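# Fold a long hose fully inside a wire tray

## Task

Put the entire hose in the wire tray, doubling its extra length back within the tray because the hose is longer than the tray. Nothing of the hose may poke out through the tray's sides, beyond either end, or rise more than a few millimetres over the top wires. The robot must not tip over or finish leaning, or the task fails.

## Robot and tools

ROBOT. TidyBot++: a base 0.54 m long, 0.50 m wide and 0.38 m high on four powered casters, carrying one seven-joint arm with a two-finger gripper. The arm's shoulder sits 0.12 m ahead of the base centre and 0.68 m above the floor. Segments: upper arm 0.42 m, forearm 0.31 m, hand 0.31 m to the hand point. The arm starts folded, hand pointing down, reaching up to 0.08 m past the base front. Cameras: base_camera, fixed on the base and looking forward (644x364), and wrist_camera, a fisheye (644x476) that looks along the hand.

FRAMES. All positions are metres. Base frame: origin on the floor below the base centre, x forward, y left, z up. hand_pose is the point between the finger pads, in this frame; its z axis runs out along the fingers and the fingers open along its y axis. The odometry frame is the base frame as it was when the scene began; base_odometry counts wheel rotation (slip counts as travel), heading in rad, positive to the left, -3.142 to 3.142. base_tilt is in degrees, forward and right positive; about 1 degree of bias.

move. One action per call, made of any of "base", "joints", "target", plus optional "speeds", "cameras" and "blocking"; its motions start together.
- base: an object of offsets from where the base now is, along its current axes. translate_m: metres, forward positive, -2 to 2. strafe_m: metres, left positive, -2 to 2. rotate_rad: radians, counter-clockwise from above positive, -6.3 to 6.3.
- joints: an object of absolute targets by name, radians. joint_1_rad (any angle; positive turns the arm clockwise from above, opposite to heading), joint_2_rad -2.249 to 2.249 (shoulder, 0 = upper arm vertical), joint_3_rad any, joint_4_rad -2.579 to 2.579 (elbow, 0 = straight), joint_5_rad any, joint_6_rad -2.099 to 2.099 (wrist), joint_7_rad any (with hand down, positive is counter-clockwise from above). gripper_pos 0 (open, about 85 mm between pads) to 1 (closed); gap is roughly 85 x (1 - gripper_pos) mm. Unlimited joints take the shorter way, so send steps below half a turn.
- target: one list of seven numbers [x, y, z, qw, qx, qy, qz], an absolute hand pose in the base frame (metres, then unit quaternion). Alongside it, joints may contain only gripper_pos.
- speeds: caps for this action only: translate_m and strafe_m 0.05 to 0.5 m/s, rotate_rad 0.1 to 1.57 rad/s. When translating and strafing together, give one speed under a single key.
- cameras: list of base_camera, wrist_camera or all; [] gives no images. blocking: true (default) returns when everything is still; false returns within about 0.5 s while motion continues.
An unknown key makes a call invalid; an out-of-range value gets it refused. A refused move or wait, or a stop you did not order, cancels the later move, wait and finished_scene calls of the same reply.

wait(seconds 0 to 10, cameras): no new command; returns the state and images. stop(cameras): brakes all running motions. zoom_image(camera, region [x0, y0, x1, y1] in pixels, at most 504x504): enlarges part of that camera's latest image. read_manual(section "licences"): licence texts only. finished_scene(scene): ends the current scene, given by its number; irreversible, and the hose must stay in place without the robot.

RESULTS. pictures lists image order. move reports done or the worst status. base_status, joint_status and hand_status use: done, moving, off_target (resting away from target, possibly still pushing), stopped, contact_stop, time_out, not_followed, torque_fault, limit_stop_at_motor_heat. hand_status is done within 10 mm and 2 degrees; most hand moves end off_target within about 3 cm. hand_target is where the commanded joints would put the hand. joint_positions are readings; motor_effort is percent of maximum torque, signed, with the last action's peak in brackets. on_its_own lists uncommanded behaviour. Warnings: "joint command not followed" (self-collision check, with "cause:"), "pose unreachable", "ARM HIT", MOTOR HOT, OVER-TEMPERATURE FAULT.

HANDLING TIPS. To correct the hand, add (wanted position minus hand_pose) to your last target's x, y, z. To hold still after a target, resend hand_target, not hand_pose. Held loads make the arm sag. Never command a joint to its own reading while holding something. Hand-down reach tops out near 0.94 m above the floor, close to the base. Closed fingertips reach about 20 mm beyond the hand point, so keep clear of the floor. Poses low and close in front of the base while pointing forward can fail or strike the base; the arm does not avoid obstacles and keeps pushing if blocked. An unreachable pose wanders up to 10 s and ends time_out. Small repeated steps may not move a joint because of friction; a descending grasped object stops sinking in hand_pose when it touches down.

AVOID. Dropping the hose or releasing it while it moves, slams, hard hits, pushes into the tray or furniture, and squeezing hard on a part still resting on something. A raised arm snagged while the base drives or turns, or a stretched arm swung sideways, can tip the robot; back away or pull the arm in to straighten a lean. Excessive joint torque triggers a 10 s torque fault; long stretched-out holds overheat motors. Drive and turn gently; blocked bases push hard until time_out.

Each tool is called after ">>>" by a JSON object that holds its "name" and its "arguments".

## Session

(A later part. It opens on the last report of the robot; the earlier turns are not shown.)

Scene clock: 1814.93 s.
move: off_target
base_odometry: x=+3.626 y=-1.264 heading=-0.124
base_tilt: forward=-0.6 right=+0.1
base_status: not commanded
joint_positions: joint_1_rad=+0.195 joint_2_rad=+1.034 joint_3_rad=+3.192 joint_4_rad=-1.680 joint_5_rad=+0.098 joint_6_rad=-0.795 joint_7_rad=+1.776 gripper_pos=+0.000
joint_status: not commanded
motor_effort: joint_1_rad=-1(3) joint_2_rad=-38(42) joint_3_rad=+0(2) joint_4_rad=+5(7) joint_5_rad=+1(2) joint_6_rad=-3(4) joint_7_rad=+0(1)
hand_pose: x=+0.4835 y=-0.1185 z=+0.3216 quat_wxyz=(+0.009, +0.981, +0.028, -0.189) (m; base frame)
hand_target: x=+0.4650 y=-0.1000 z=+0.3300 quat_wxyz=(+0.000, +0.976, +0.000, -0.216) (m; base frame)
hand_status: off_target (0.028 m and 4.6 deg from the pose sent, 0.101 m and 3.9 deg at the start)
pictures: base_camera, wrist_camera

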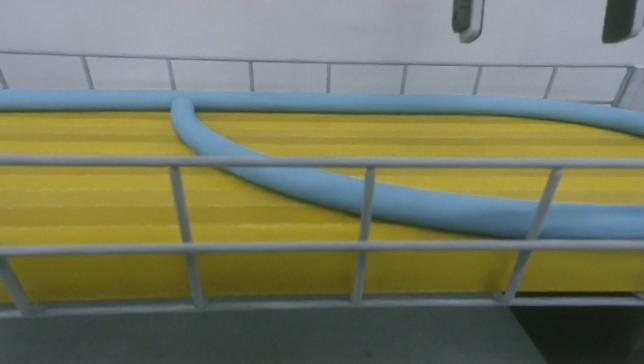

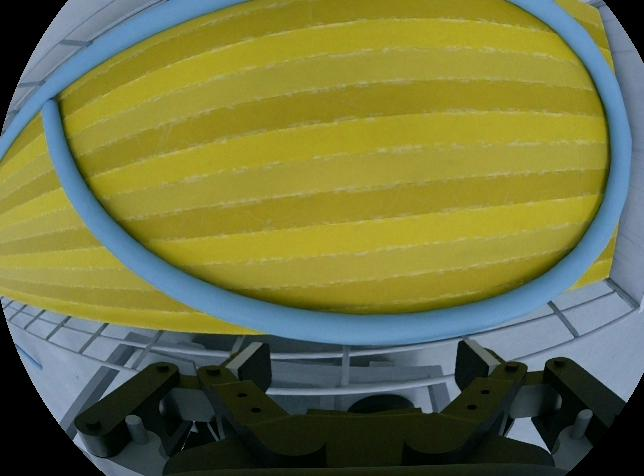

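>>> {"name": "move", "arguments": {"target": [0.48,-0.10,0.45,0,1,0,0]}}

>>> {"name": "move", "arguments": {"base": {"translate_m":-0.35}}}

>>> {"name": "move", "arguments": {"base": {"strafe_m":1.4}, "target": [0.60,0,0.58,0,1,0,0]}}

Scene clock: 1819.93 s.
move: off_target
base_odometry: x=+3.626 y=-1.264 heading=-0.124
base_tilt: forward=-0.7 right=+0.1
base_status: not commanded
joint_positions: joint_1_rad=+0.263 joint_2_rad=+0.581 joint_3_rad=+3.151 joint_4_rad=-2.062 joint_5_rad=+0.056 joint_6_rad=-0.551 joint_7_rad=+1.776 gripper_pos=+0.000
joint_status: not commanded
motor_effort: joint_1_rad=+0(1) joint_2_rad=-28(39) joint_3_rad=-1(2) joint_4_rad=+7(9) joint_5_rad=+1(2) joint_6_rad=-1(4) joint_7_rad=+0(1)
hand_pose: x=+0.4684 y=-0.1061 z=+0.4466 quat_wxyz=(+0.010, +0.999, -0.009, -0.030) (m; base frame)
hand_target: x=+0.4800 y=-0.1000 z=+0.4500 quat_wxyz=(+0.000, +1.000, +0.000, +0.000) (m; base frame)
hand_status: off_target (0.014 m and 3.7 deg from the pose sent, 0.130 m and 22.1 deg at the start)
pictures: base_camera, wrist_camera

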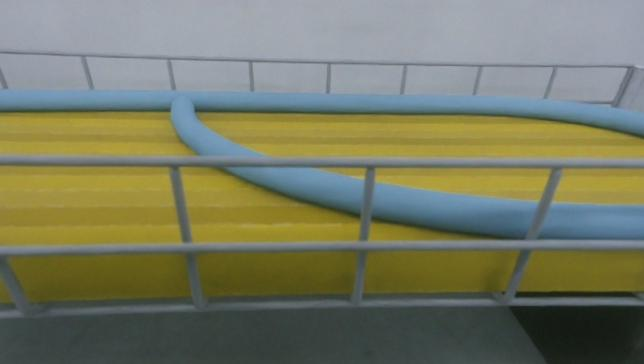

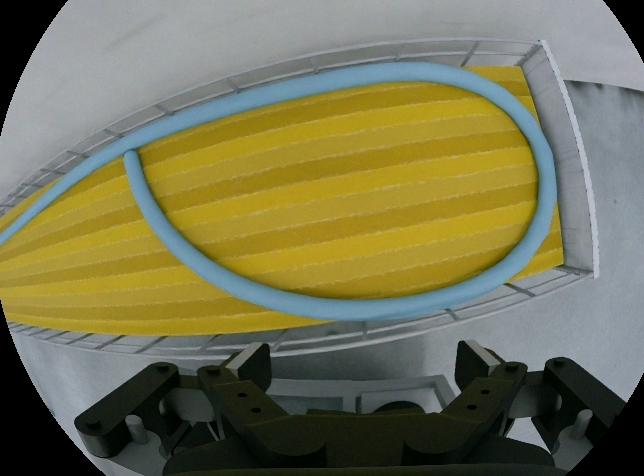

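Scene clock: 1822.03 s.
move: done
base_odometry: x=+3.278 y=-1.220 heading=-0.125
base_tilt: forward=-0.7 right=+0.1
base_status: done
joint_positions: joint_1_rad=+0.270 joint_2_rad=+0.577 joint_3_rad=+3.146 joint_4_rad=-2.073 joint_5_rad=+0.054 joint_6_rad=-0.544 joint_7_rad=+1.776 gripper_pos=+0.000
joint_status: not commanded
motor_effort: joint_1_rad=+0(3) joint_2_rad=-28(30) joint_3_rad=-1(3) joint_4_rad=+8(10) joint_5_rad=+1(1) joint_6_rad=+0(2) joint_7_rad=+0(1)
hand_pose: x=+0.4653 y=-0.1054 z=+0.4467 quat_wxyz=(+0.008, +0.999, -0.011, -0.029) (m; base frame)
hand_target: x=+0.4800 y=-0.1000 z=+0.4500 quat_wxyz=(+0.000, +1.000, +0.000, +0.000) (m; base frame)
hand_status: not commanded
pictures: base_camera, wrist_camera

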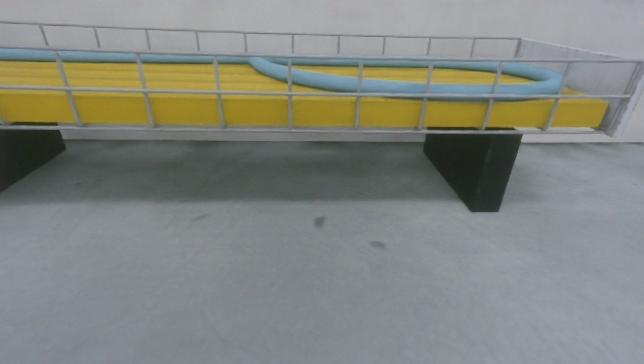

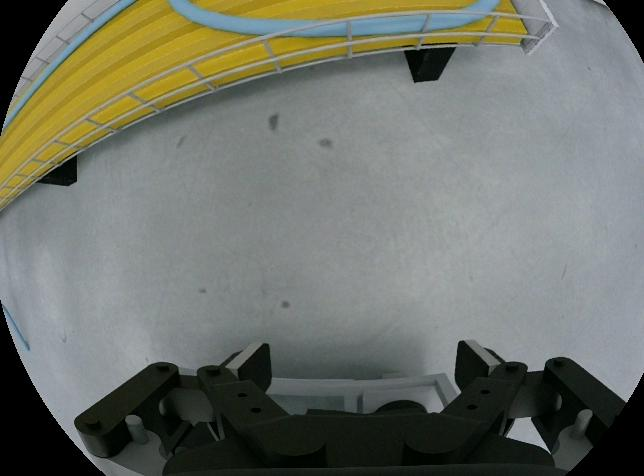

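Scene clock: 1826.17 s.
move: off_target
base_odometry: x=+3.452 y=+0.169 heading=-0.124
base_tilt: forward=-0.7 right=+0.1
base_status: done
joint_positions: joint_1_rad=-0.005 joint_2_rad=+0.537 joint_3_rad=+3.147 joint_4_rad=-1.582 joint_5_rad=+0.021 joint_6_rad=-0.999 joint_7_rad=+1.653 gripper_pos=+0.000
joint_status: not commanded
motor_effort: joint_1_rad=-1(4) joint_2_rad=-34(34) joint_3_rad=-1(3) joint_4_rad=+14(16) joint_5_rad=+1(2) joint_6_rad=+0(1) joint_7_rad=+0(1)
hand_pose: x=+0.6102 y=-0.0048 z=+0.5685 quat_wxyz=(+0.011, +0.999, +0.047, +0.012) (m; base frame)
hand_target: x=+0.6000 y=+0.0000 z=+0.5800 quat_wxyz=(+0.000, +1.000, +0.000, +0.000) (m; base frame)
hand_status: off_target (0.016 m and 5.6 deg from the pose sent, 0.217 m and 3.6 deg at the start)
pictures: base_camera, wrist_camera

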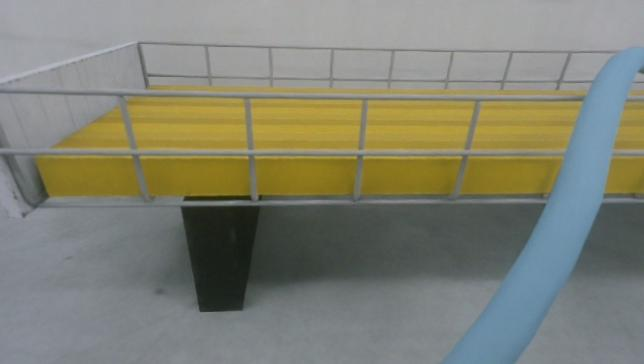

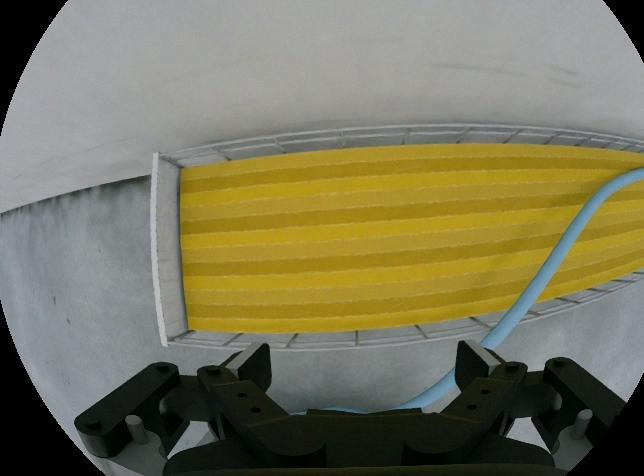

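>>> {"name": "move", "arguments": {"base": {"translate_m":-0.3}}}

Scene clock: 1830.77 s.
move: done
base_odometry: x=+3.154 y=+0.207 heading=-0.125
base_tilt: forward=-0.6 right=+0.1
base_status: done
joint_positions: joint_1_rad=-0.005 joint_2_rad=+0.529 joint_3_rad=+3.147 joint_4_rad=-1.578 joint_5_rad=+0.021 joint_6_rad=-1.006 joint_7_rad=+1.653 gripper_pos=+0.000
joint_status: not commanded
motor_effort: joint_1_rad=+0(1) joint_2_rad=-34(38) joint_3_rad=-1(2) joint_4_rad=+14(17) joint_5_rad=+1(1) joint_6_rad=+0(1) joint_7_rad=+0(1)
hand_pose: x=+0.6108 y=-0.0049 z=+0.5732 quat_wxyz=(+0.011, +0.999, +0.046, +0.014) (m; base frame)
hand_target: x=+0.6000 y=+0.0000 z=+0.5800 quat_wxyz=(+0.000, +1.000, +0.000, +0.000) (m; base frame)
hand_status: not commanded
pictures: base_camera, wrist_camera

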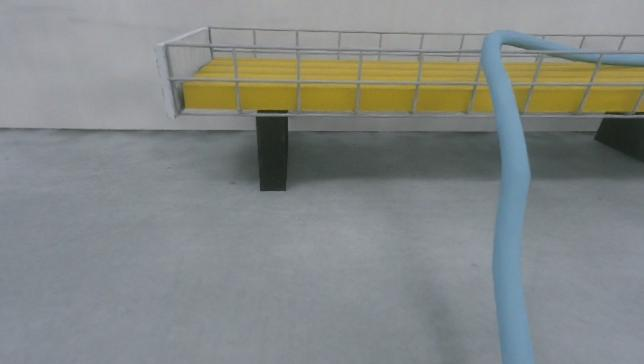

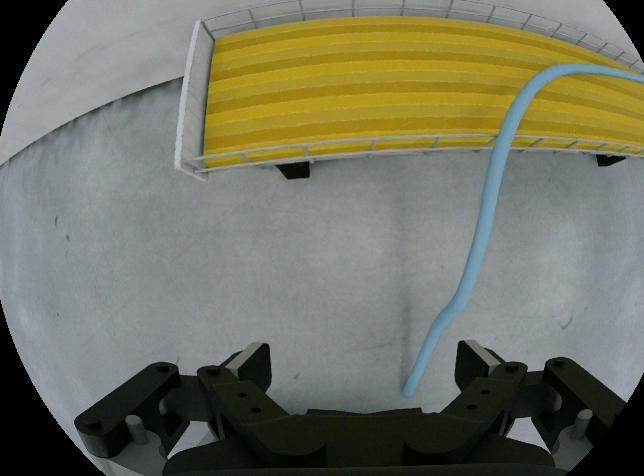

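>>> {"name": "move", "arguments": {"base": {"translate_m":-0.27}, "target": [0.55,-0.20,0.30,0,0.97,-0.22,0], "joints": {"gripper_pos":0.3}}}

Scene clock: 1836.43 s.
move: off_target
base_odometry: x=+2.886 y=+0.240 heading=-0.125
base_tilt: forward=-0.7 right=+0.1
base_status: done
joint_positions: joint_1_rad=+0.405 joint_2_rad=+1.019 joint_3_rad=+3.167 joint_4_rad=-1.731 joint_5_rad=-0.041 joint_6_rad=-0.437 joint_7_rad=+1.653 gripper_pos=+0.300
joint_status: all done
motor_effort: joint_1_rad=-1(4) joint_2_rad=-38(42) joint_3_rad=+0(3) joint_4_rad=+6(15) joint_5_rad=+1(2) joint_6_rad=-1(1) joint_7_rad=+1(1)
hand_pose: x=+0.5424 y=-0.1899 z=+0.3004 quat_wxyz=(-0.003, +0.982, -0.186, -0.023) (m; base frame)
hand_target: x=+0.5500 y=-0.2000 z=+0.3000 quat_wxyz=(+0.000, +0.975, -0.221, +0.000) (m; base frame)
hand_status: off_target (0.013 m and 4.9 deg from the pose sent, 0.341 m and 30.9 deg at the start)
pictures: base_camera, wrist_camera

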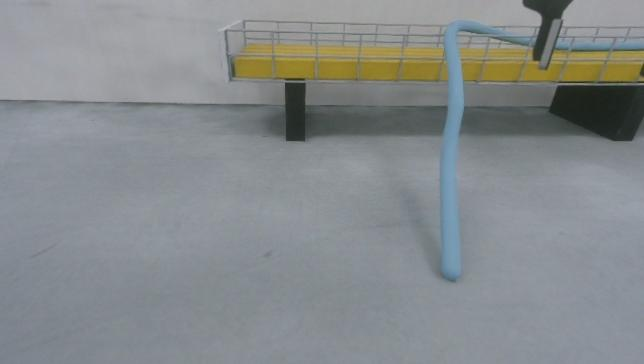

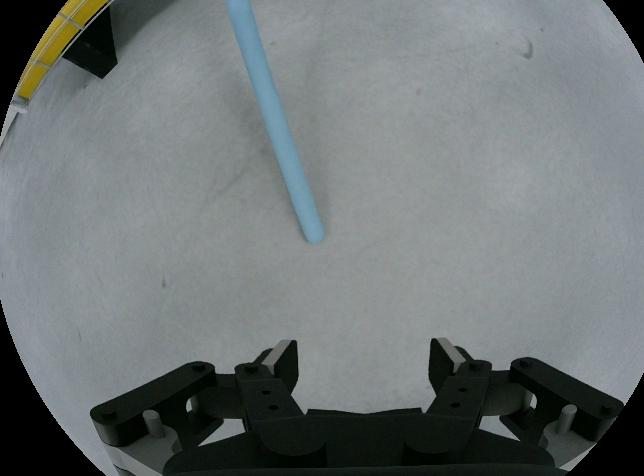

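>>> {"name": "move", "arguments": {"base": {"translate_m":-0.12}, "target": [0.58,-0.17,0.15,0,1,0,0]}}

Scene clock: 1842.60 s.
move: off_target
base_odometry: x=+2.767 y=+0.255 heading=-0.125
base_tilt: forward=-0.7 right=+0.1
base_status: done
joint_positions: joint_1_rad=+0.396 joint_2_rad=+1.378 joint_3_rad=+3.131 joint_4_rad=-1.528 joint_5_rad=+0.088 joint_6_rad=-0.308 joint_7_rad=+1.750 gripper_pos=+0.300
joint_status: not commanded
motor_effort: joint_1_rad=-1(2) joint_2_rad=-41(44) joint_3_rad=-2(2) joint_4_rad=+4(7) joint_5_rad=+1(1) joint_6_rad=-1(1) joint_7_rad=+1(1)
hand_pose: x=+0.5468 y=-0.1790 z=+0.1464 quat_wxyz=(-0.004, +0.997, -0.065, -0.037) (m; base frame)
hand_target: x=+0.5800 y=-0.1700 z=+0.1500 quat_wxyz=(+0.000, +1.000, +0.000, +0.000) (m; base frame)
hand_status: off_target (0.035 m and 8.5 deg from the pose sent, 0.156 m and 21.6 deg at the start)
pictures: base_camera, wrist_camera

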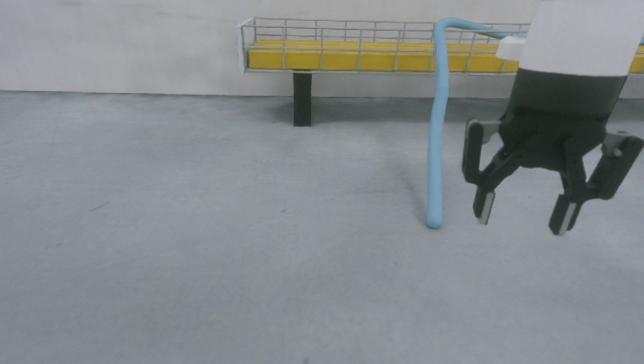

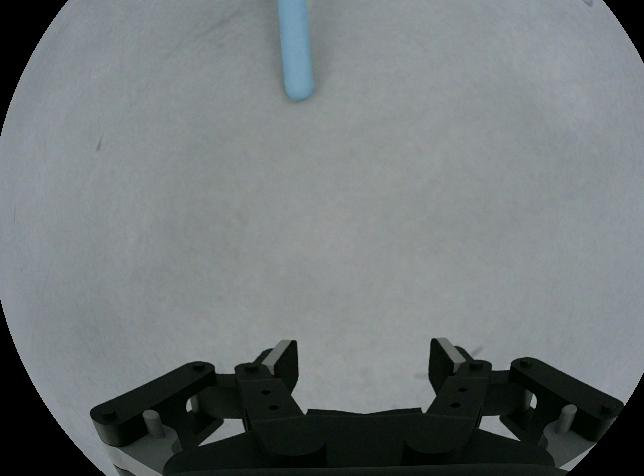

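>>> {"name": "move", "arguments": {"base": {"translate_m":0.22}, "target": [0.60,-0.158,0.10,0,0.999,0.03,0]}}

Scene clock: 1847.23 s.
move: off_target
base_odometry: x=+2.985 y=+0.228 heading=-0.125
base_tilt: forward=-0.7 right=+0.1
base_status: done
joint_positions: joint_1_rad=+0.357 joint_2_rad=+1.497 joint_3_rad=+3.123 joint_4_rad=-1.370 joint_5_rad=+0.094 joint_6_rad=-0.308 joint_7_rad=+1.775 gripper_pos=+0.300
joint_status: not commanded
motor_effort: joint_1_rad=-1(3) joint_2_rad=-43(44) joint_3_rad=-1(3) joint_4_rad=+5(6) joint_5_rad=+1(1) joint_6_rad=-1(2) joint_7_rad=+1(1)
hand_pose: x=+0.5837 y=-0.1692 z=+0.0993 quat_wxyz=(+0.000, +0.999, -0.031, -0.017) (m; base frame)
hand_target: x=+0.6000 y=-0.1580 z=+0.1000 quat_wxyz=(+0.000, +1.000, +0.030, +0.000) (m; base frame)
hand_status: off_target (0.020 m and 7.2 deg from the pose sent, 0.074 m and 11.7 deg at the start)
pictures: base_camera, wrist_camera

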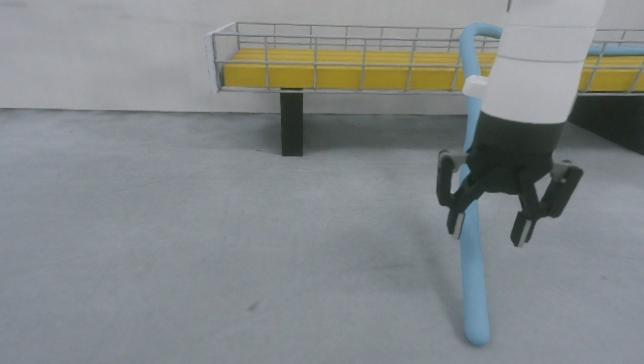

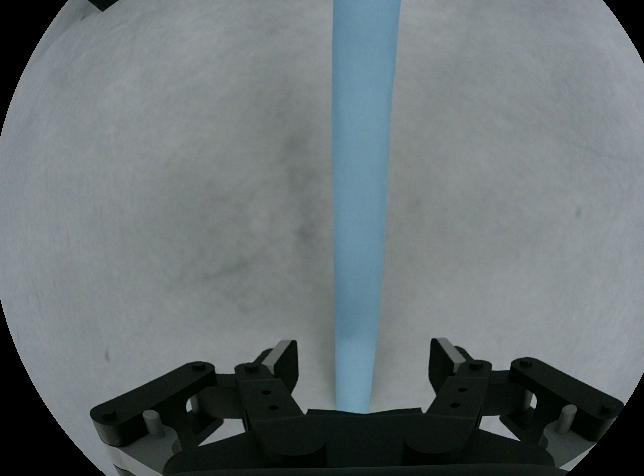

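>>> {"name": "move", "arguments": {"target": [0.615,-0.155,0.035,0,0.999,0.03,0]}}

>>> {"name": "move", "arguments": {"joints": {"gripper_pos":0.95}}}

Scene clock: 1850.33 s.
move: off_target
base_odometry: x=+2.985 y=+0.228 heading=-0.125
base_tilt: forward=-0.8 right=+0.1
base_status: not commanded
joint_positions: joint_1_rad=+0.346 joint_2_rad=+1.665 joint_3_rad=+3.123 joint_4_rad=-1.167 joint_5_rad=+0.094 joint_6_rad=-0.308 joint_7_rad=+1.788 gripper_pos=+0.300
joint_status: not commanded
motor_effort: joint_1_rad=-1(1) joint_2_rad=-43(45) joint_3_rad=-2(3) joint_4_rad=+6(7) joint_5_rad=+1(1) joint_6_rad=+0(1) joint_7_rad=+0(1)
hand_pose: x=+0.6056 y=-0.1715 z=+0.0319 quat_wxyz=(+0.005, +1.000, -0.021, +0.000) (m; base frame)
hand_target: x=+0.6150 y=-0.1550 z=+0.0350 quat_wxyz=(+0.000, +1.000, +0.030, +0.000) (m; base frame)
hand_status: off_target (0.019 m and 5.8 deg from the pose sent, 0.073 m and 7.2 deg at the start)
pictures: base_camera, wrist_camera

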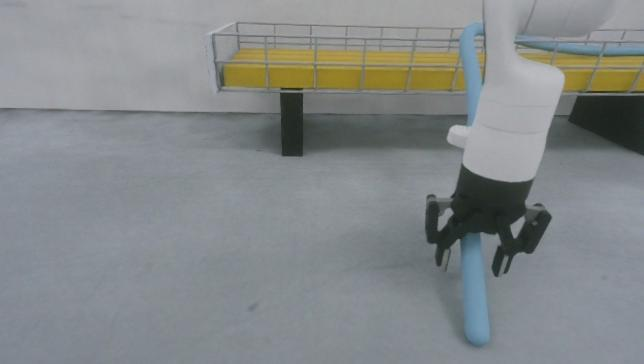

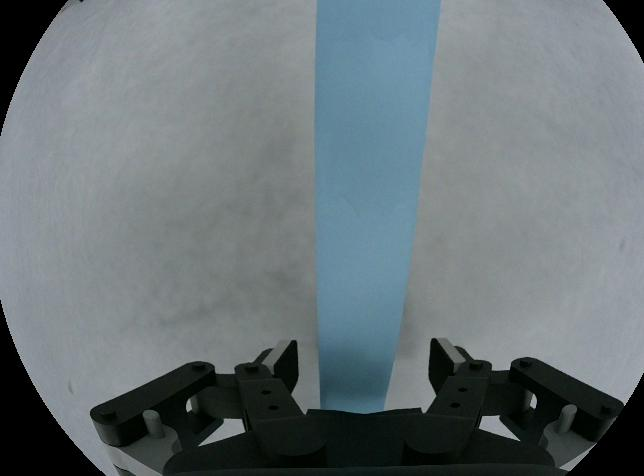

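Scene clock: 1851.23 s.
move: off_target
base_odometry: x=+2.985 y=+0.228 heading=-0.125
base_tilt: forward=-0.6 right=+0.1
base_status: not commanded
joint_positions: joint_1_rad=+0.345 joint_2_rad=+1.665 joint_3_rad=+3.123 joint_4_rad=-1.167 joint_5_rad=+0.094 joint_6_rad=-0.308 joint_7_rad=+1.788 gripper_pos=+0.757
joint_status: gripper_pos off_target (ended at +0.757, target +0.950)
motor_effort: joint_1_rad=+0(1) joint_2_rad=-43(43) joint_3_rad=-1(3) joint_4_rad=+6(6) joint_5_rad=+1(1) joint_6_rad=+0(1) joint_7_rad=+1(1)
hand_pose: x=+0.6056 y=-0.1715 z=+0.0320 quat_wxyz=(+0.005, +1.000, -0.020, +0.000) (m; base frame)
hand_target: x=+0.6150 y=-0.1550 z=+0.0350 quat_wxyz=(+0.000, +1.000, +0.030, +0.000) (m; base frame)
hand_status: not commanded
pictures: base_camera, wrist_camera

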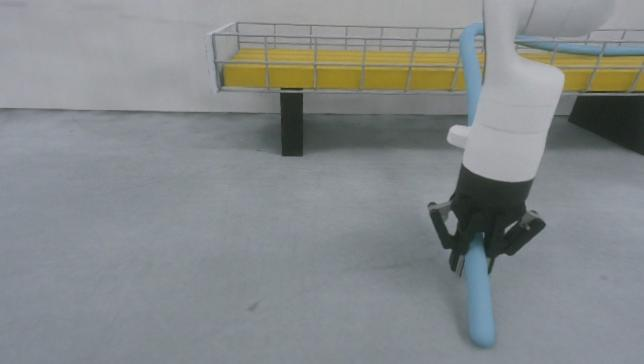

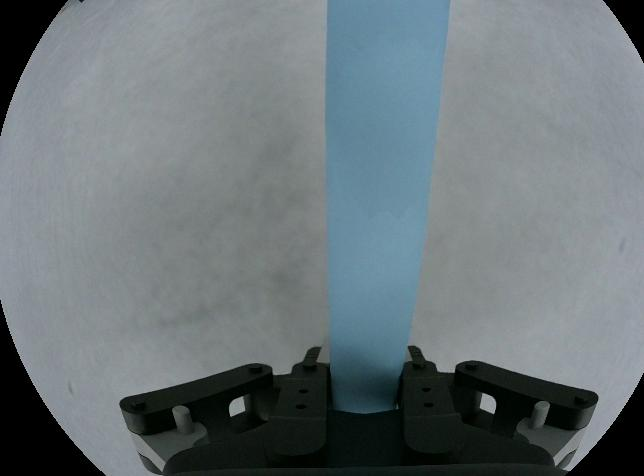

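>>> {"name": "move", "arguments": {"target": [0.58,-0.15,0.25,0,0.97,-0.24,0]}}

>>> {"name": "move", "arguments": {"target": [0.56,-0.05,0.42,0,0.84,-0.54,0]}}

>>> {"name": "move", "arguments": {"target": [0.56,0,0.42,0,0.69,-0.724,0]}}

Scene clock: 1860.50 s.
move: off_target
base_odometry: x=+2.985 y=+0.228 heading=-0.125
base_tilt: forward=-0.6 right=+0.1
base_status: not commanded
joint_positions: joint_1_rad=+0.307 joint_2_rad=+1.166 joint_3_rad=+3.164 joint_4_rad=-1.660 joint_5_rad=-0.086 joint_6_rad=-0.308 joint_7_rad=+1.588 gripper_pos=+0.757
joint_status: not commanded
motor_effort: joint_1_rad=+0(2) joint_2_rad=-43(48) joint_3_rad=-1(3) joint_4_rad=+8(9) joint_5_rad=+0(1) joint_6_rad=+1(2) joint_7_rad=+0(1)
hand_pose: x=+0.5821 y=-0.1513 z=+0.2370 quat_wxyz=(-0.002, +0.982, -0.189, +0.005) (m; base frame)
hand_target: x=+0.5800 y=-0.1500 z=+0.2500 quat_wxyz=(+0.000, +0.971, -0.240, +0.000) (m; base frame)
hand_status: off_target (0.013 m and 6.1 deg from the pose sent, 0.221 m and 25.5 deg at the start)
pictures: base_camera, wrist_camera

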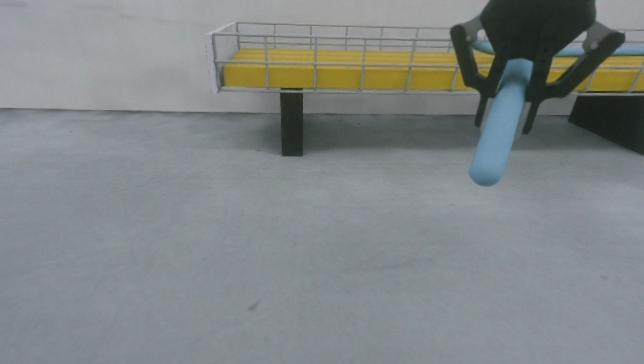

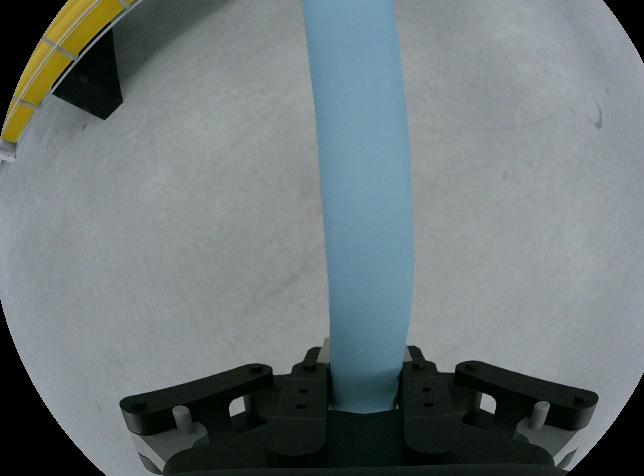

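Scene clock: 1862.43 s.
move: off_target
base_odometry: x=+2.985 y=+0.228 heading=-0.125
base_tilt: forward=-0.7 right=+0.1
base_status: not commanded
joint_positions: joint_1_rad=-0.056 joint_2_rad=+0.757 joint_3_rad=+3.396 joint_4_rad=-1.857 joint_5_rad=-0.297 joint_6_rad=-0.538 joint_7_rad=+0.927 gripper_pos=+0.757
joint_status: not commanded
motor_effort: joint_1_rad=+0(1) joint_2_rad=-37(44) joint_3_rad=+2(3) joint_4_rad=+10(10) joint_5_rad=+0(1) joint_6_rad=+1(1) joint_7_rad=+0(1)
hand_pose: x=+0.5717 y=-0.0581 z=+0.4094 quat_wxyz=(+0.006, +0.871, -0.491, +0.016) (m; base frame)
hand_target: x=+0.5600 y=-0.0500 z=+0.4200 quat_wxyz=(+0.000, +0.841, -0.541, +0.000) (m; base frame)
hand_status: off_target (0.018 m and 6.9 deg from the pose sent, 0.210 m and 43.7 deg at the start)
pictures: base_camera, wrist_camera

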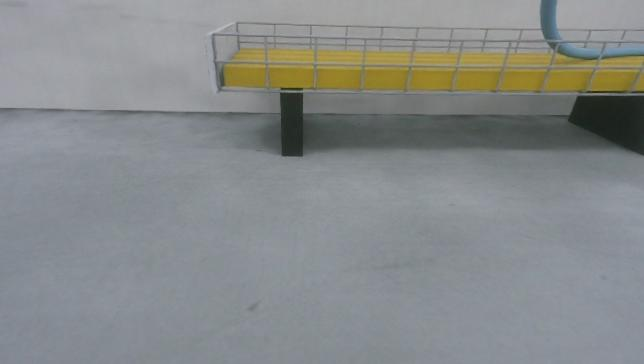

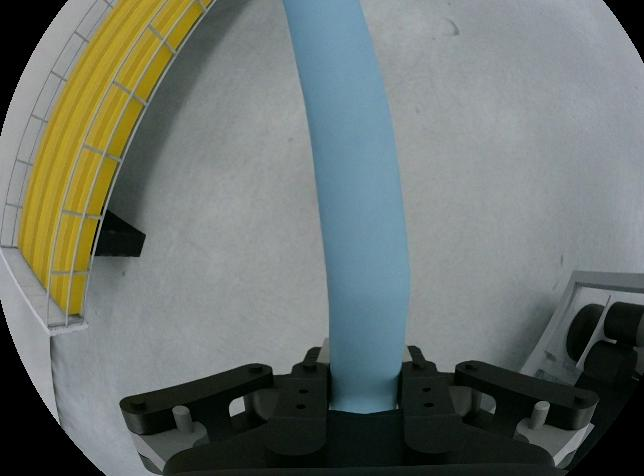

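Scene clock: 1864.00 s.
move: off_target
base_odometry: x=+2.985 y=+0.228 heading=-0.125
base_tilt: forward=-0.6 right=+0.1
base_status: not commanded
joint_positions: joint_1_rad=-0.252 joint_2_rad=+0.757 joint_3_rad=+3.517 joint_4_rad=-1.863 joint_5_rad=-0.432 joint_6_rad=-0.557 joint_7_rad=+0.468 gripper_pos=+0.757
joint_status: not commanded
motor_effort: joint_1_rad=-1(2) joint_2_rad=-35(37) joint_3_rad=+4(5) joint_4_rad=+8(10) joint_5_rad=+0(1) joint_6_rad=+0(1) joint_7_rad=+0(1)
hand_pose: x=+0.5795 y=-0.0082 z=+0.4154 quat_wxyz=(-0.002, +0.734, -0.679, +0.026) (m; base frame)
hand_target: x=+0.5600 y=+0.0000 z=+0.4200 quat_wxyz=(+0.000, +0.690, -0.724, +0.000) (m; base frame)
hand_status: off_target (0.022 m and 7.9 deg from the pose sent, 0.060 m and 33.9 deg at the start)
pictures: base_camera, wrist_camera

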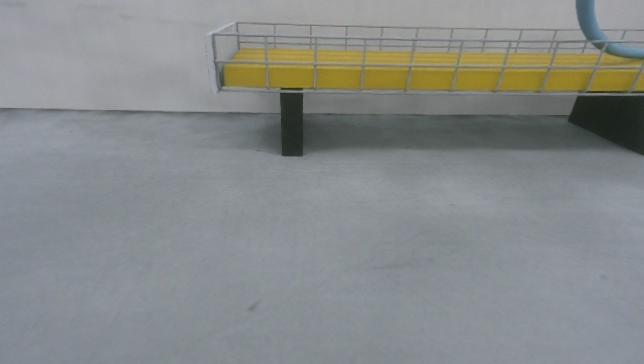

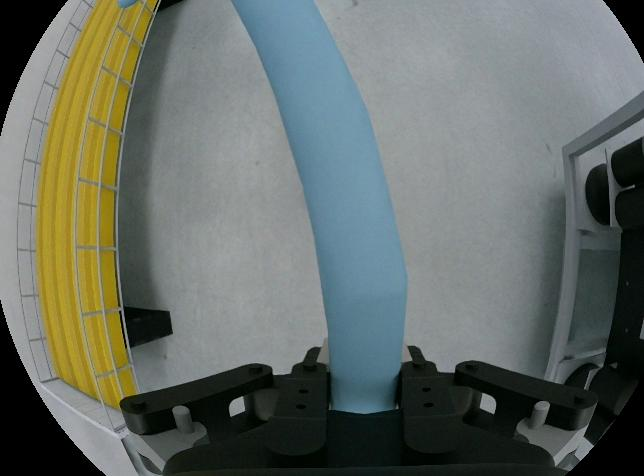

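>>> {"name": "move", "arguments": {"base": {"translate_m":0.40,"strafe_m":0.10}, "speeds": {"translate_m":0.3}}}

>>> {"name": "move", "arguments": {"target": [0.64,0,0.34,0,0.69,-0.724,0]}}

Scene clock: 1869.40 s.
move: done
base_odometry: x=+3.395 y=+0.278 heading=-0.125
base_tilt: forward=-0.6 right=+0.1
base_status: done
joint_positions: joint_1_rad=-0.260 joint_2_rad=+0.757 joint_3_rad=+3.517 joint_4_rad=-1.879 joint_5_rad=-0.443 joint_6_rad=-0.575 joint_7_rad=+0.456 gripper_pos=+0.757
joint_status: not commanded
motor_effort: joint_1_rad=+2(3) joint_2_rad=-34(36) joint_3_rad=+5(7) joint_4_rad=+10(12) joint_5_rad=+1(2) joint_6_rad=+1(3) joint_7_rad=+0(1)
hand_pose: x=+0.5657 y=-0.0018 z=+0.4125 quat_wxyz=(+0.003, +0.728, -0.685, +0.011) (m; base frame)
hand_target: x=+0.5600 y=+0.0000 z=+0.4200 quat_wxyz=(+0.000, +0.690, -0.724, +0.000) (m; base frame)
hand_status: not commanded
pictures: base_camera, wrist_camera

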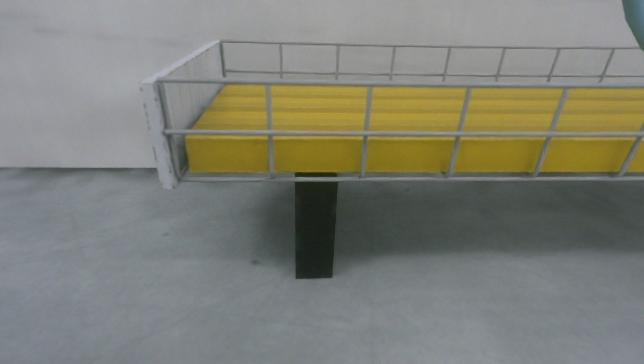

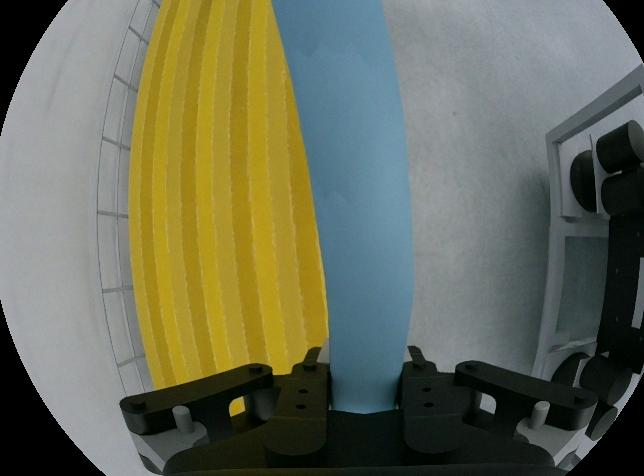

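Scene clock: 1870.77 s.
move: off_target
base_odometry: x=+3.395 y=+0.278 heading=-0.125
base_tilt: forward=-0.7 right=+0.1
base_status: not commanded
joint_positions: joint_1_rad=-0.248 joint_2_rad=+1.008 joint_3_rad=+3.495 joint_4_rad=-1.610 joint_5_rad=-0.473 joint_6_rad=-0.594 joint_7_rad=+0.434 gripper_pos=+0.757
joint_status: not commanded
motor_effort: joint_1_rad=+3(3) joint_2_rad=-41(42) joint_3_rad=+7(8) joint_4_rad=+9(11) joint_5_rad=+1(2) joint_6_rad=+2(2) joint_7_rad=+0(1)
hand_pose: x=+0.6393 y=+0.0070 z=+0.3355 quat_wxyz=(+0.010, +0.738, -0.675, +0.018) (m; base frame)
hand_target: x=+0.6400 y=+0.0000 z=+0.3400 quat_wxyz=(+0.000, +0.690, -0.724, +0.000) (m; base frame)
hand_status: off_target (0.008 m and 8.2 deg from the pose sent, 0.104 m and 6.4 deg at the start)
pictures: base_camera, wrist_camera

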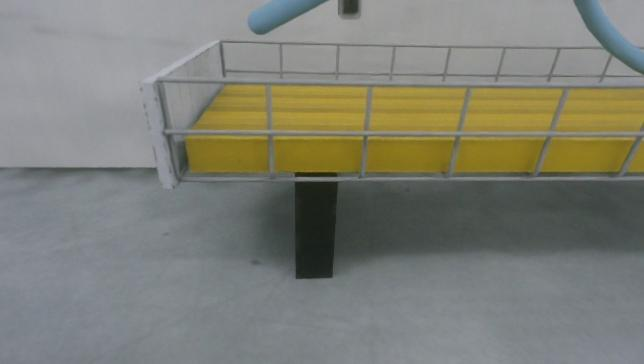

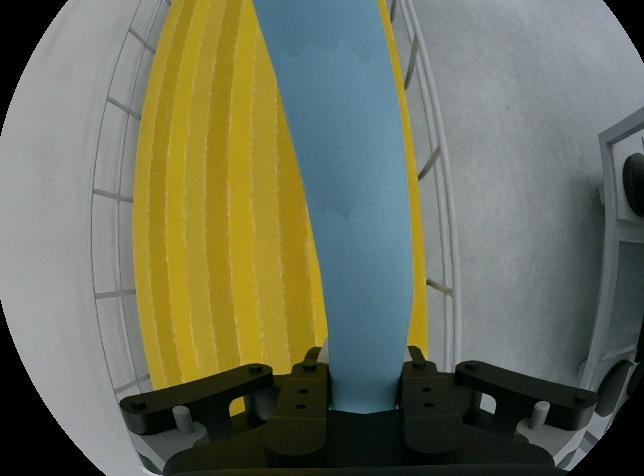

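>>> {"name": "move", "arguments": {"target": [0.66,0.05,0.27,0,0.69,-0.724,0]}}

>>> {"name": "move", "arguments": {"target": [0.66,0.05,0.235,0,0.69,-0.724,0]}}

Scene clock: 1874.53 s.
move: off_target
base_odometry: x=+3.395 y=+0.278 heading=-0.125
base_tilt: forward=-0.7 right=+0.2
base_status: not commanded
joint_positions: joint_1_rad=-0.282 joint_2_rad=+1.184 joint_3_rad=+3.465 joint_4_rad=-1.482 joint_5_rad=-0.520 joint_6_rad=-0.594 joint_7_rad=+0.354 gripper_pos=+0.757
joint_status: not commanded
motor_effort: joint_1_rad=+3(5) joint_2_rad=-43(46) joint_3_rad=+8(10) joint_4_rad=+8(11) joint_5_rad=+2(2) joint_6_rad=+1(2) joint_7_rad=+0(1)
hand_pose: x=+0.6448 y=+0.0455 z=+0.2611 quat_wxyz=(+0.019, +0.727, -0.686, -0.004) (m; base frame)
hand_target: x=+0.6600 y=+0.0500 z=+0.2700 quat_wxyz=(+0.000, +0.690, -0.724, +0.000) (m; base frame)
hand_status: off_target (0.018 m and 6.5 deg from the pose sent, 0.081 m and 8.2 deg at the start)
pictures: base_camera, wrist_camera

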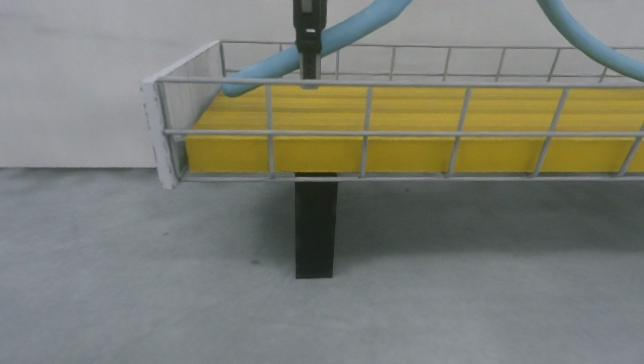

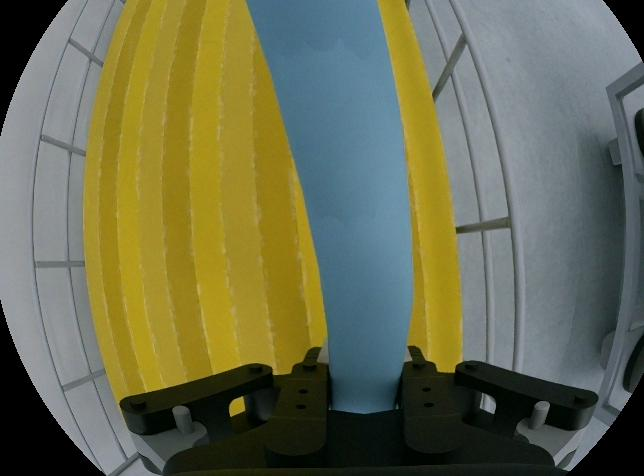

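Scene clock: 1875.37 s.
move: off_target
base_odometry: x=+3.395 y=+0.278 heading=-0.125
base_tilt: forward=-0.7 right=+0.1
base_status: not commanded
joint_positions: joint_1_rad=-0.282 joint_2_rad=+1.245 joint_3_rad=+3.457 joint_4_rad=-1.447 joint_5_rad=-0.550 joint_6_rad=-0.593 joint_7_rad=+0.354 gripper_pos=+0.757
joint_status: not commanded
motor_effort: joint_1_rad=+1(4) joint_2_rad=-42(45) joint_3_rad=+5(8) joint_4_rad=+7(9) joint_5_rad=+1(2) joint_6_rad=+0(1) joint_7_rad=+0(1)
hand_pose: x=+0.6398 y=+0.0525 z=+0.2331 quat_wxyz=(+0.022, +0.723, -0.690, -0.015) (m; base frame)
hand_target: x=+0.6600 y=+0.0500 z=+0.2350 quat_wxyz=(+0.000, +0.690, -0.724, +0.000) (m; base frame)
hand_status: off_target (0.020 m and 6.2 deg from the pose sent, 0.031 m and 6.5 deg at the start)
pictures: base_camera, wrist_camera

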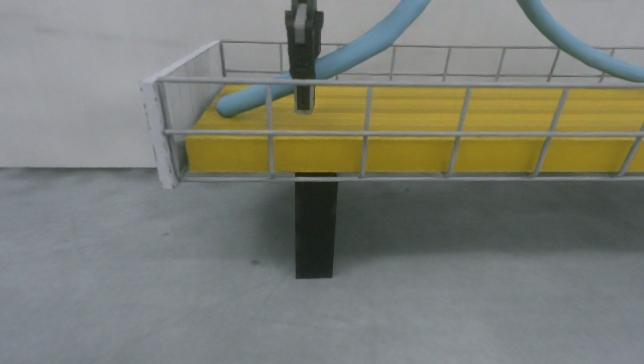

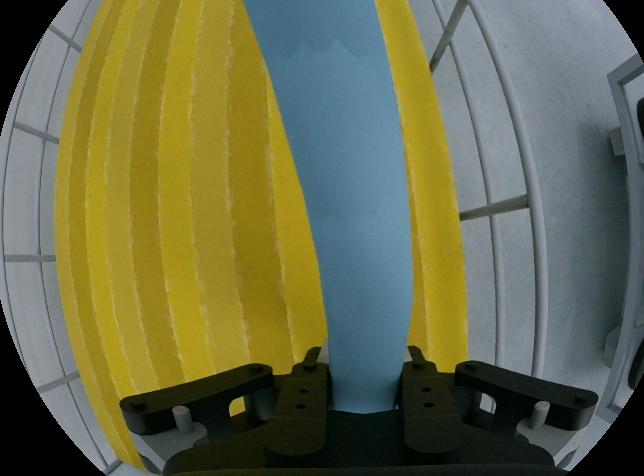

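>>> {"name": "move", "arguments": {"target": [0.66,0.10,0.23,0,0.69,-0.724,0]}}

>>> {"name": "move", "arguments": {"joints": {"gripper_pos":0.3}}}

Scene clock: 1880.10 s.
move: off_target
base_odometry: x=+3.394 y=+0.278 heading=-0.125
base_tilt: forward=-0.7 right=+0.1
base_status: not commanded
joint_positions: joint_1_rad=-0.345 joint_2_rad=+1.256 joint_3_rad=+3.462 joint_4_rad=-1.421 joint_5_rad=-0.551 joint_6_rad=-0.593 joint_7_rad=+0.276 gripper_pos=+0.757
joint_status: not commanded
motor_effort: joint_1_rad=+0(5) joint_2_rad=-43(44) joint_3_rad=+4(7) joint_4_rad=+8(10) joint_5_rad=+0(5) joint_6_rad=+1(1) joint_7_rad=-1(1)
hand_pose: x=+0.6469 y=+0.0854 z=+0.2315 quat_wxyz=(+0.018, +0.719, -0.694, -0.007) (m; base frame)
hand_target: x=+0.6600 y=+0.1000 z=+0.2300 quat_wxyz=(+0.000, +0.690, -0.724, +0.000) (m; base frame)
hand_status: off_target (0.020 m and 5.3 deg from the pose sent, 0.052 m and 6.2 deg at the start)
pictures: base_camera, wrist_camera

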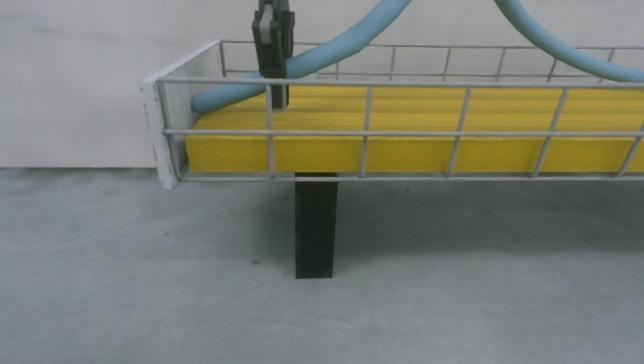

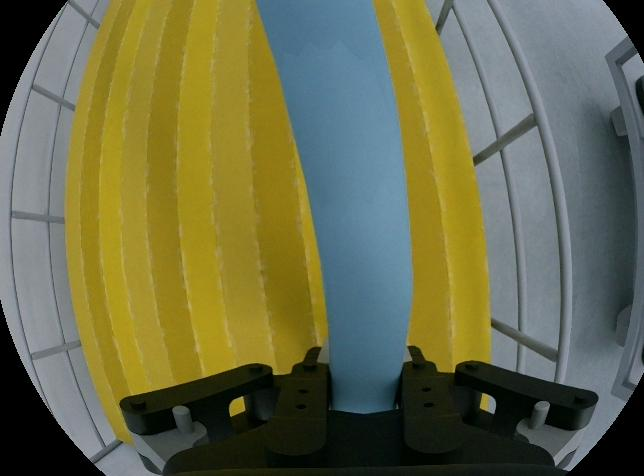

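Scene clock: 1881.00 s.
move: done
base_odometry: x=+3.394 y=+0.278 heading=-0.125
base_tilt: forward=-0.7 right=+0.1
base_status: not commanded
joint_positions: joint_1_rad=-0.346 joint_2_rad=+1.256 joint_3_rad=+3.462 joint_4_rad=-1.413 joint_5_rad=-0.555 joint_6_rad=-0.593 joint_7_rad=+0.269 gripper_pos=+0.300
joint_status: all done
motor_effort: joint_1_rad=+0(2) joint_2_rad=-43(44) joint_3_rad=+3(4) joint_4_rad=+7(9) joint_5_rad=+1(1) joint_6_rad=+0(1) joint_7_rad=+0(1)
hand_pose: x=+0.6510 y=+0.0878 z=+0.2323 quat_wxyz=(+0.014, +0.717, -0.697, -0.006) (m; base frame)
hand_target: x=+0.6600 y=+0.1000 z=+0.2300 quat_wxyz=(+0.000, +0.690, -0.724, +0.000) (m; base frame)
hand_status: not commanded
pictures: base_camera, wrist_camera

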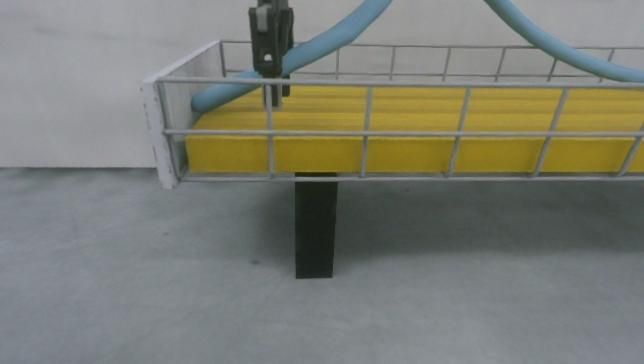

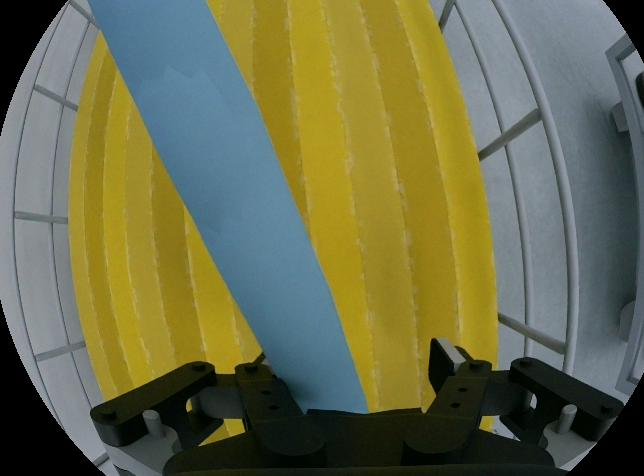

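>>> {"name": "move", "arguments": {"target": [0.66,0.09,0.24,0,0.83,-0.56,0], "joints": {"gripper_pos":0.0}}}

>>> {"name": "move", "arguments": {"target": [0.65,0.09,0.42,0,0.83,-0.56,0]}}

>>> {"name": "move", "arguments": {"target": [0.58,0.0,0.58,0,1,0,0]}}

Scene clock: 1884.07 s.
move: off_target
base_odometry: x=+3.394 y=+0.278 heading=-0.125
base_tilt: forward=-0.7 right=+0.0
base_status: not commanded
joint_positions: joint_1_rad=-0.320 joint_2_rad=+1.250 joint_3_rad=+3.408 joint_4_rad=-1.413 joint_5_rad=-0.486 joint_6_rad=-0.592 joint_7_rad=+0.517 gripper_pos=+0.000
joint_status: all done
motor_effort: joint_1_rad=+0(2) joint_2_rad=-43(44) joint_3_rad=+3(5) joint_4_rad=+7(8) joint_5_rad=+1(1) joint_6_rad=-1(1) joint_7_rad=+0(1)
hand_pose: x=+0.6441 y=+0.0938 z=+0.2316 quat_wxyz=(+0.013, +0.812, -0.583, -0.019) (m; base frame)
hand_target: x=+0.6600 y=+0.0900 z=+0.2400 quat_wxyz=(+0.000, +0.829, -0.559, +0.000) (m; base frame)
hand_status: off_target (0.018 m and 4.3 deg from the pose sent, 0.012 m and 20.5 deg at the start)
pictures: base_camera, wrist_camera

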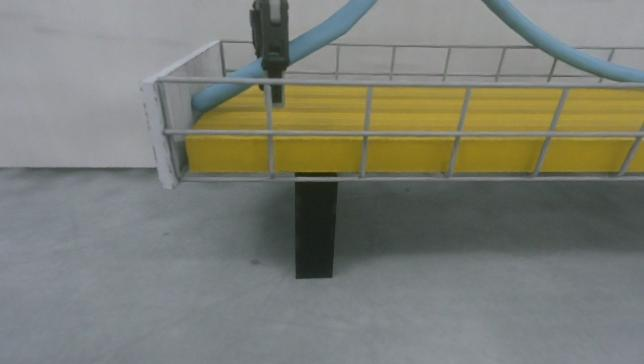

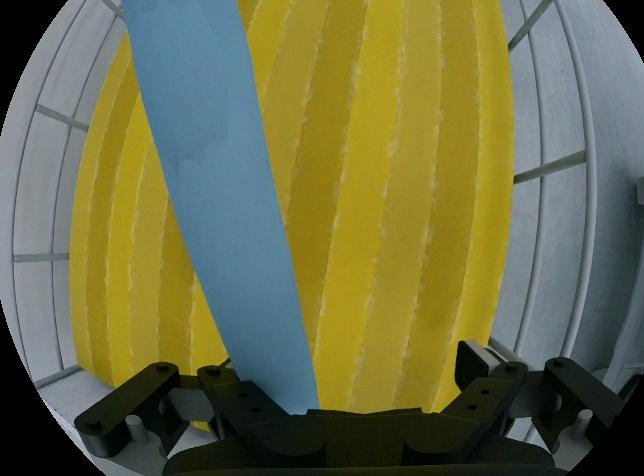

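Scene clock: 1885.70 s.
move: off_target
base_odometry: x=+3.394 y=+0.278 heading=-0.125
base_tilt: forward=-0.7 right=+0.1
base_status: not commanded
joint_positions: joint_1_rad=-0.320 joint_2_rad=+0.880 joint_3_rad=+3.415 joint_4_rad=-1.496 joint_5_rad=-0.353 joint_6_rad=-0.748 joint_7_rad=+0.514 gripper_pos=+0.000
joint_status: not commanded
motor_effort: joint_1_rad=+0(1) joint_2_rad=-41(47) joint_3_rad=+3(3) joint_4_rad=+12(13) joint_5_rad=+1(1) joint_6_rad=+0(1) joint_7_rad=+1(1)
hand_pose: x=+0.6743 y=+0.1010 z=+0.4192 quat_wxyz=(-0.033, +0.835, -0.549, +0.015) (m; base frame)
hand_target: x=+0.6500 y=+0.0900 z=+0.4200 quat_wxyz=(+0.000, +0.829, -0.559, +0.000) (m; base frame)
hand_status: off_target (0.027 m and 4.4 deg from the pose sent, 0.188 m and 4.3 deg at the start)
pictures: base_camera, wrist_camera

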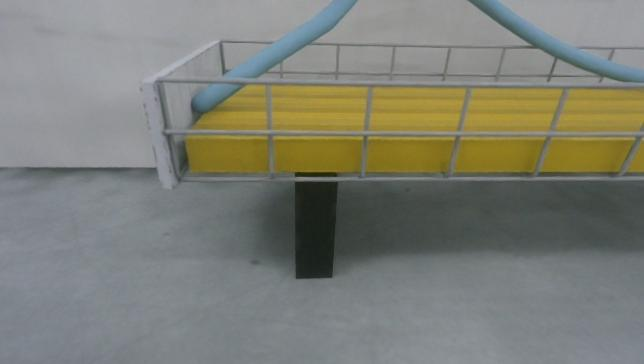

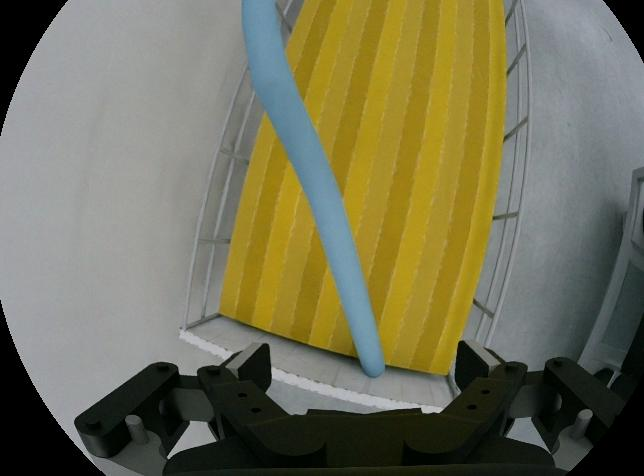

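Scene clock: 1887.77 s.
move: off_target
base_odometry: x=+3.394 y=+0.278 heading=-0.125
base_tilt: forward=-0.7 right=+0.0
base_status: not commanded
joint_positions: joint_1_rad=-0.030 joint_2_rad=+0.488 joint_3_rad=+3.187 joint_4_rad=-1.622 joint_5_rad=-0.052 joint_6_rad=-0.967 joint_7_rad=+1.514 gripper_pos=+0.000
joint_status: not commanded
motor_effort: joint_1_rad=-1(2) joint_2_rad=-32(43) joint_3_rad=-1(3) joint_4_rad=+16(16) joint_5_rad=+1(1) joint_6_rad=+0(1) joint_7_rad=+0(1)
hand_pose: x=+0.6070 y=+0.0079 z=+0.5815 quat_wxyz=(-0.012, +0.998, -0.047, +0.032) (m; base frame)
hand_target: x=+0.5800 y=+0.0000 z=+0.5800 quat_wxyz=(+0.000, +1.000, +0.000, +0.000) (m; base frame)
hand_status: off_target (0.028 m and 6.7 deg from the pose sent, 0.212 m and 66.7 deg at the start)
pictures: base_camera, wrist_camera

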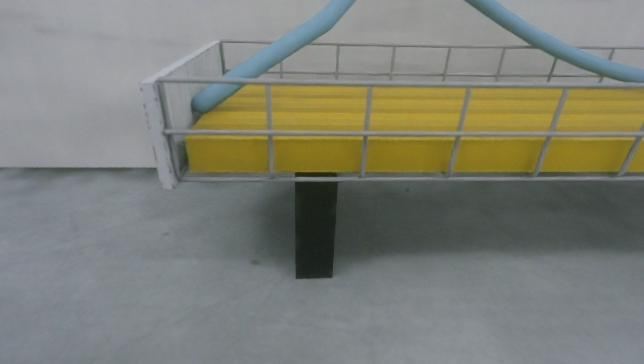

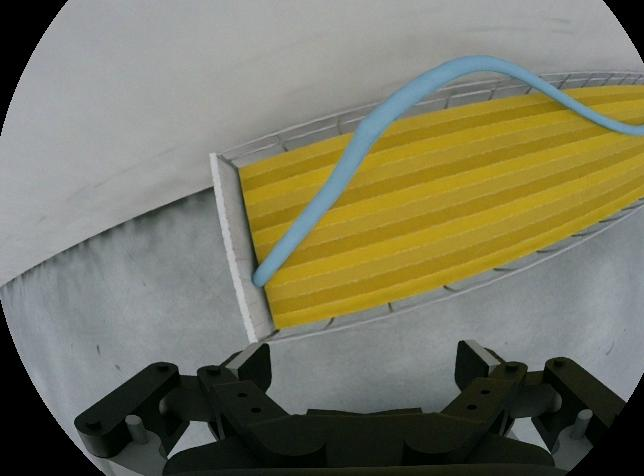

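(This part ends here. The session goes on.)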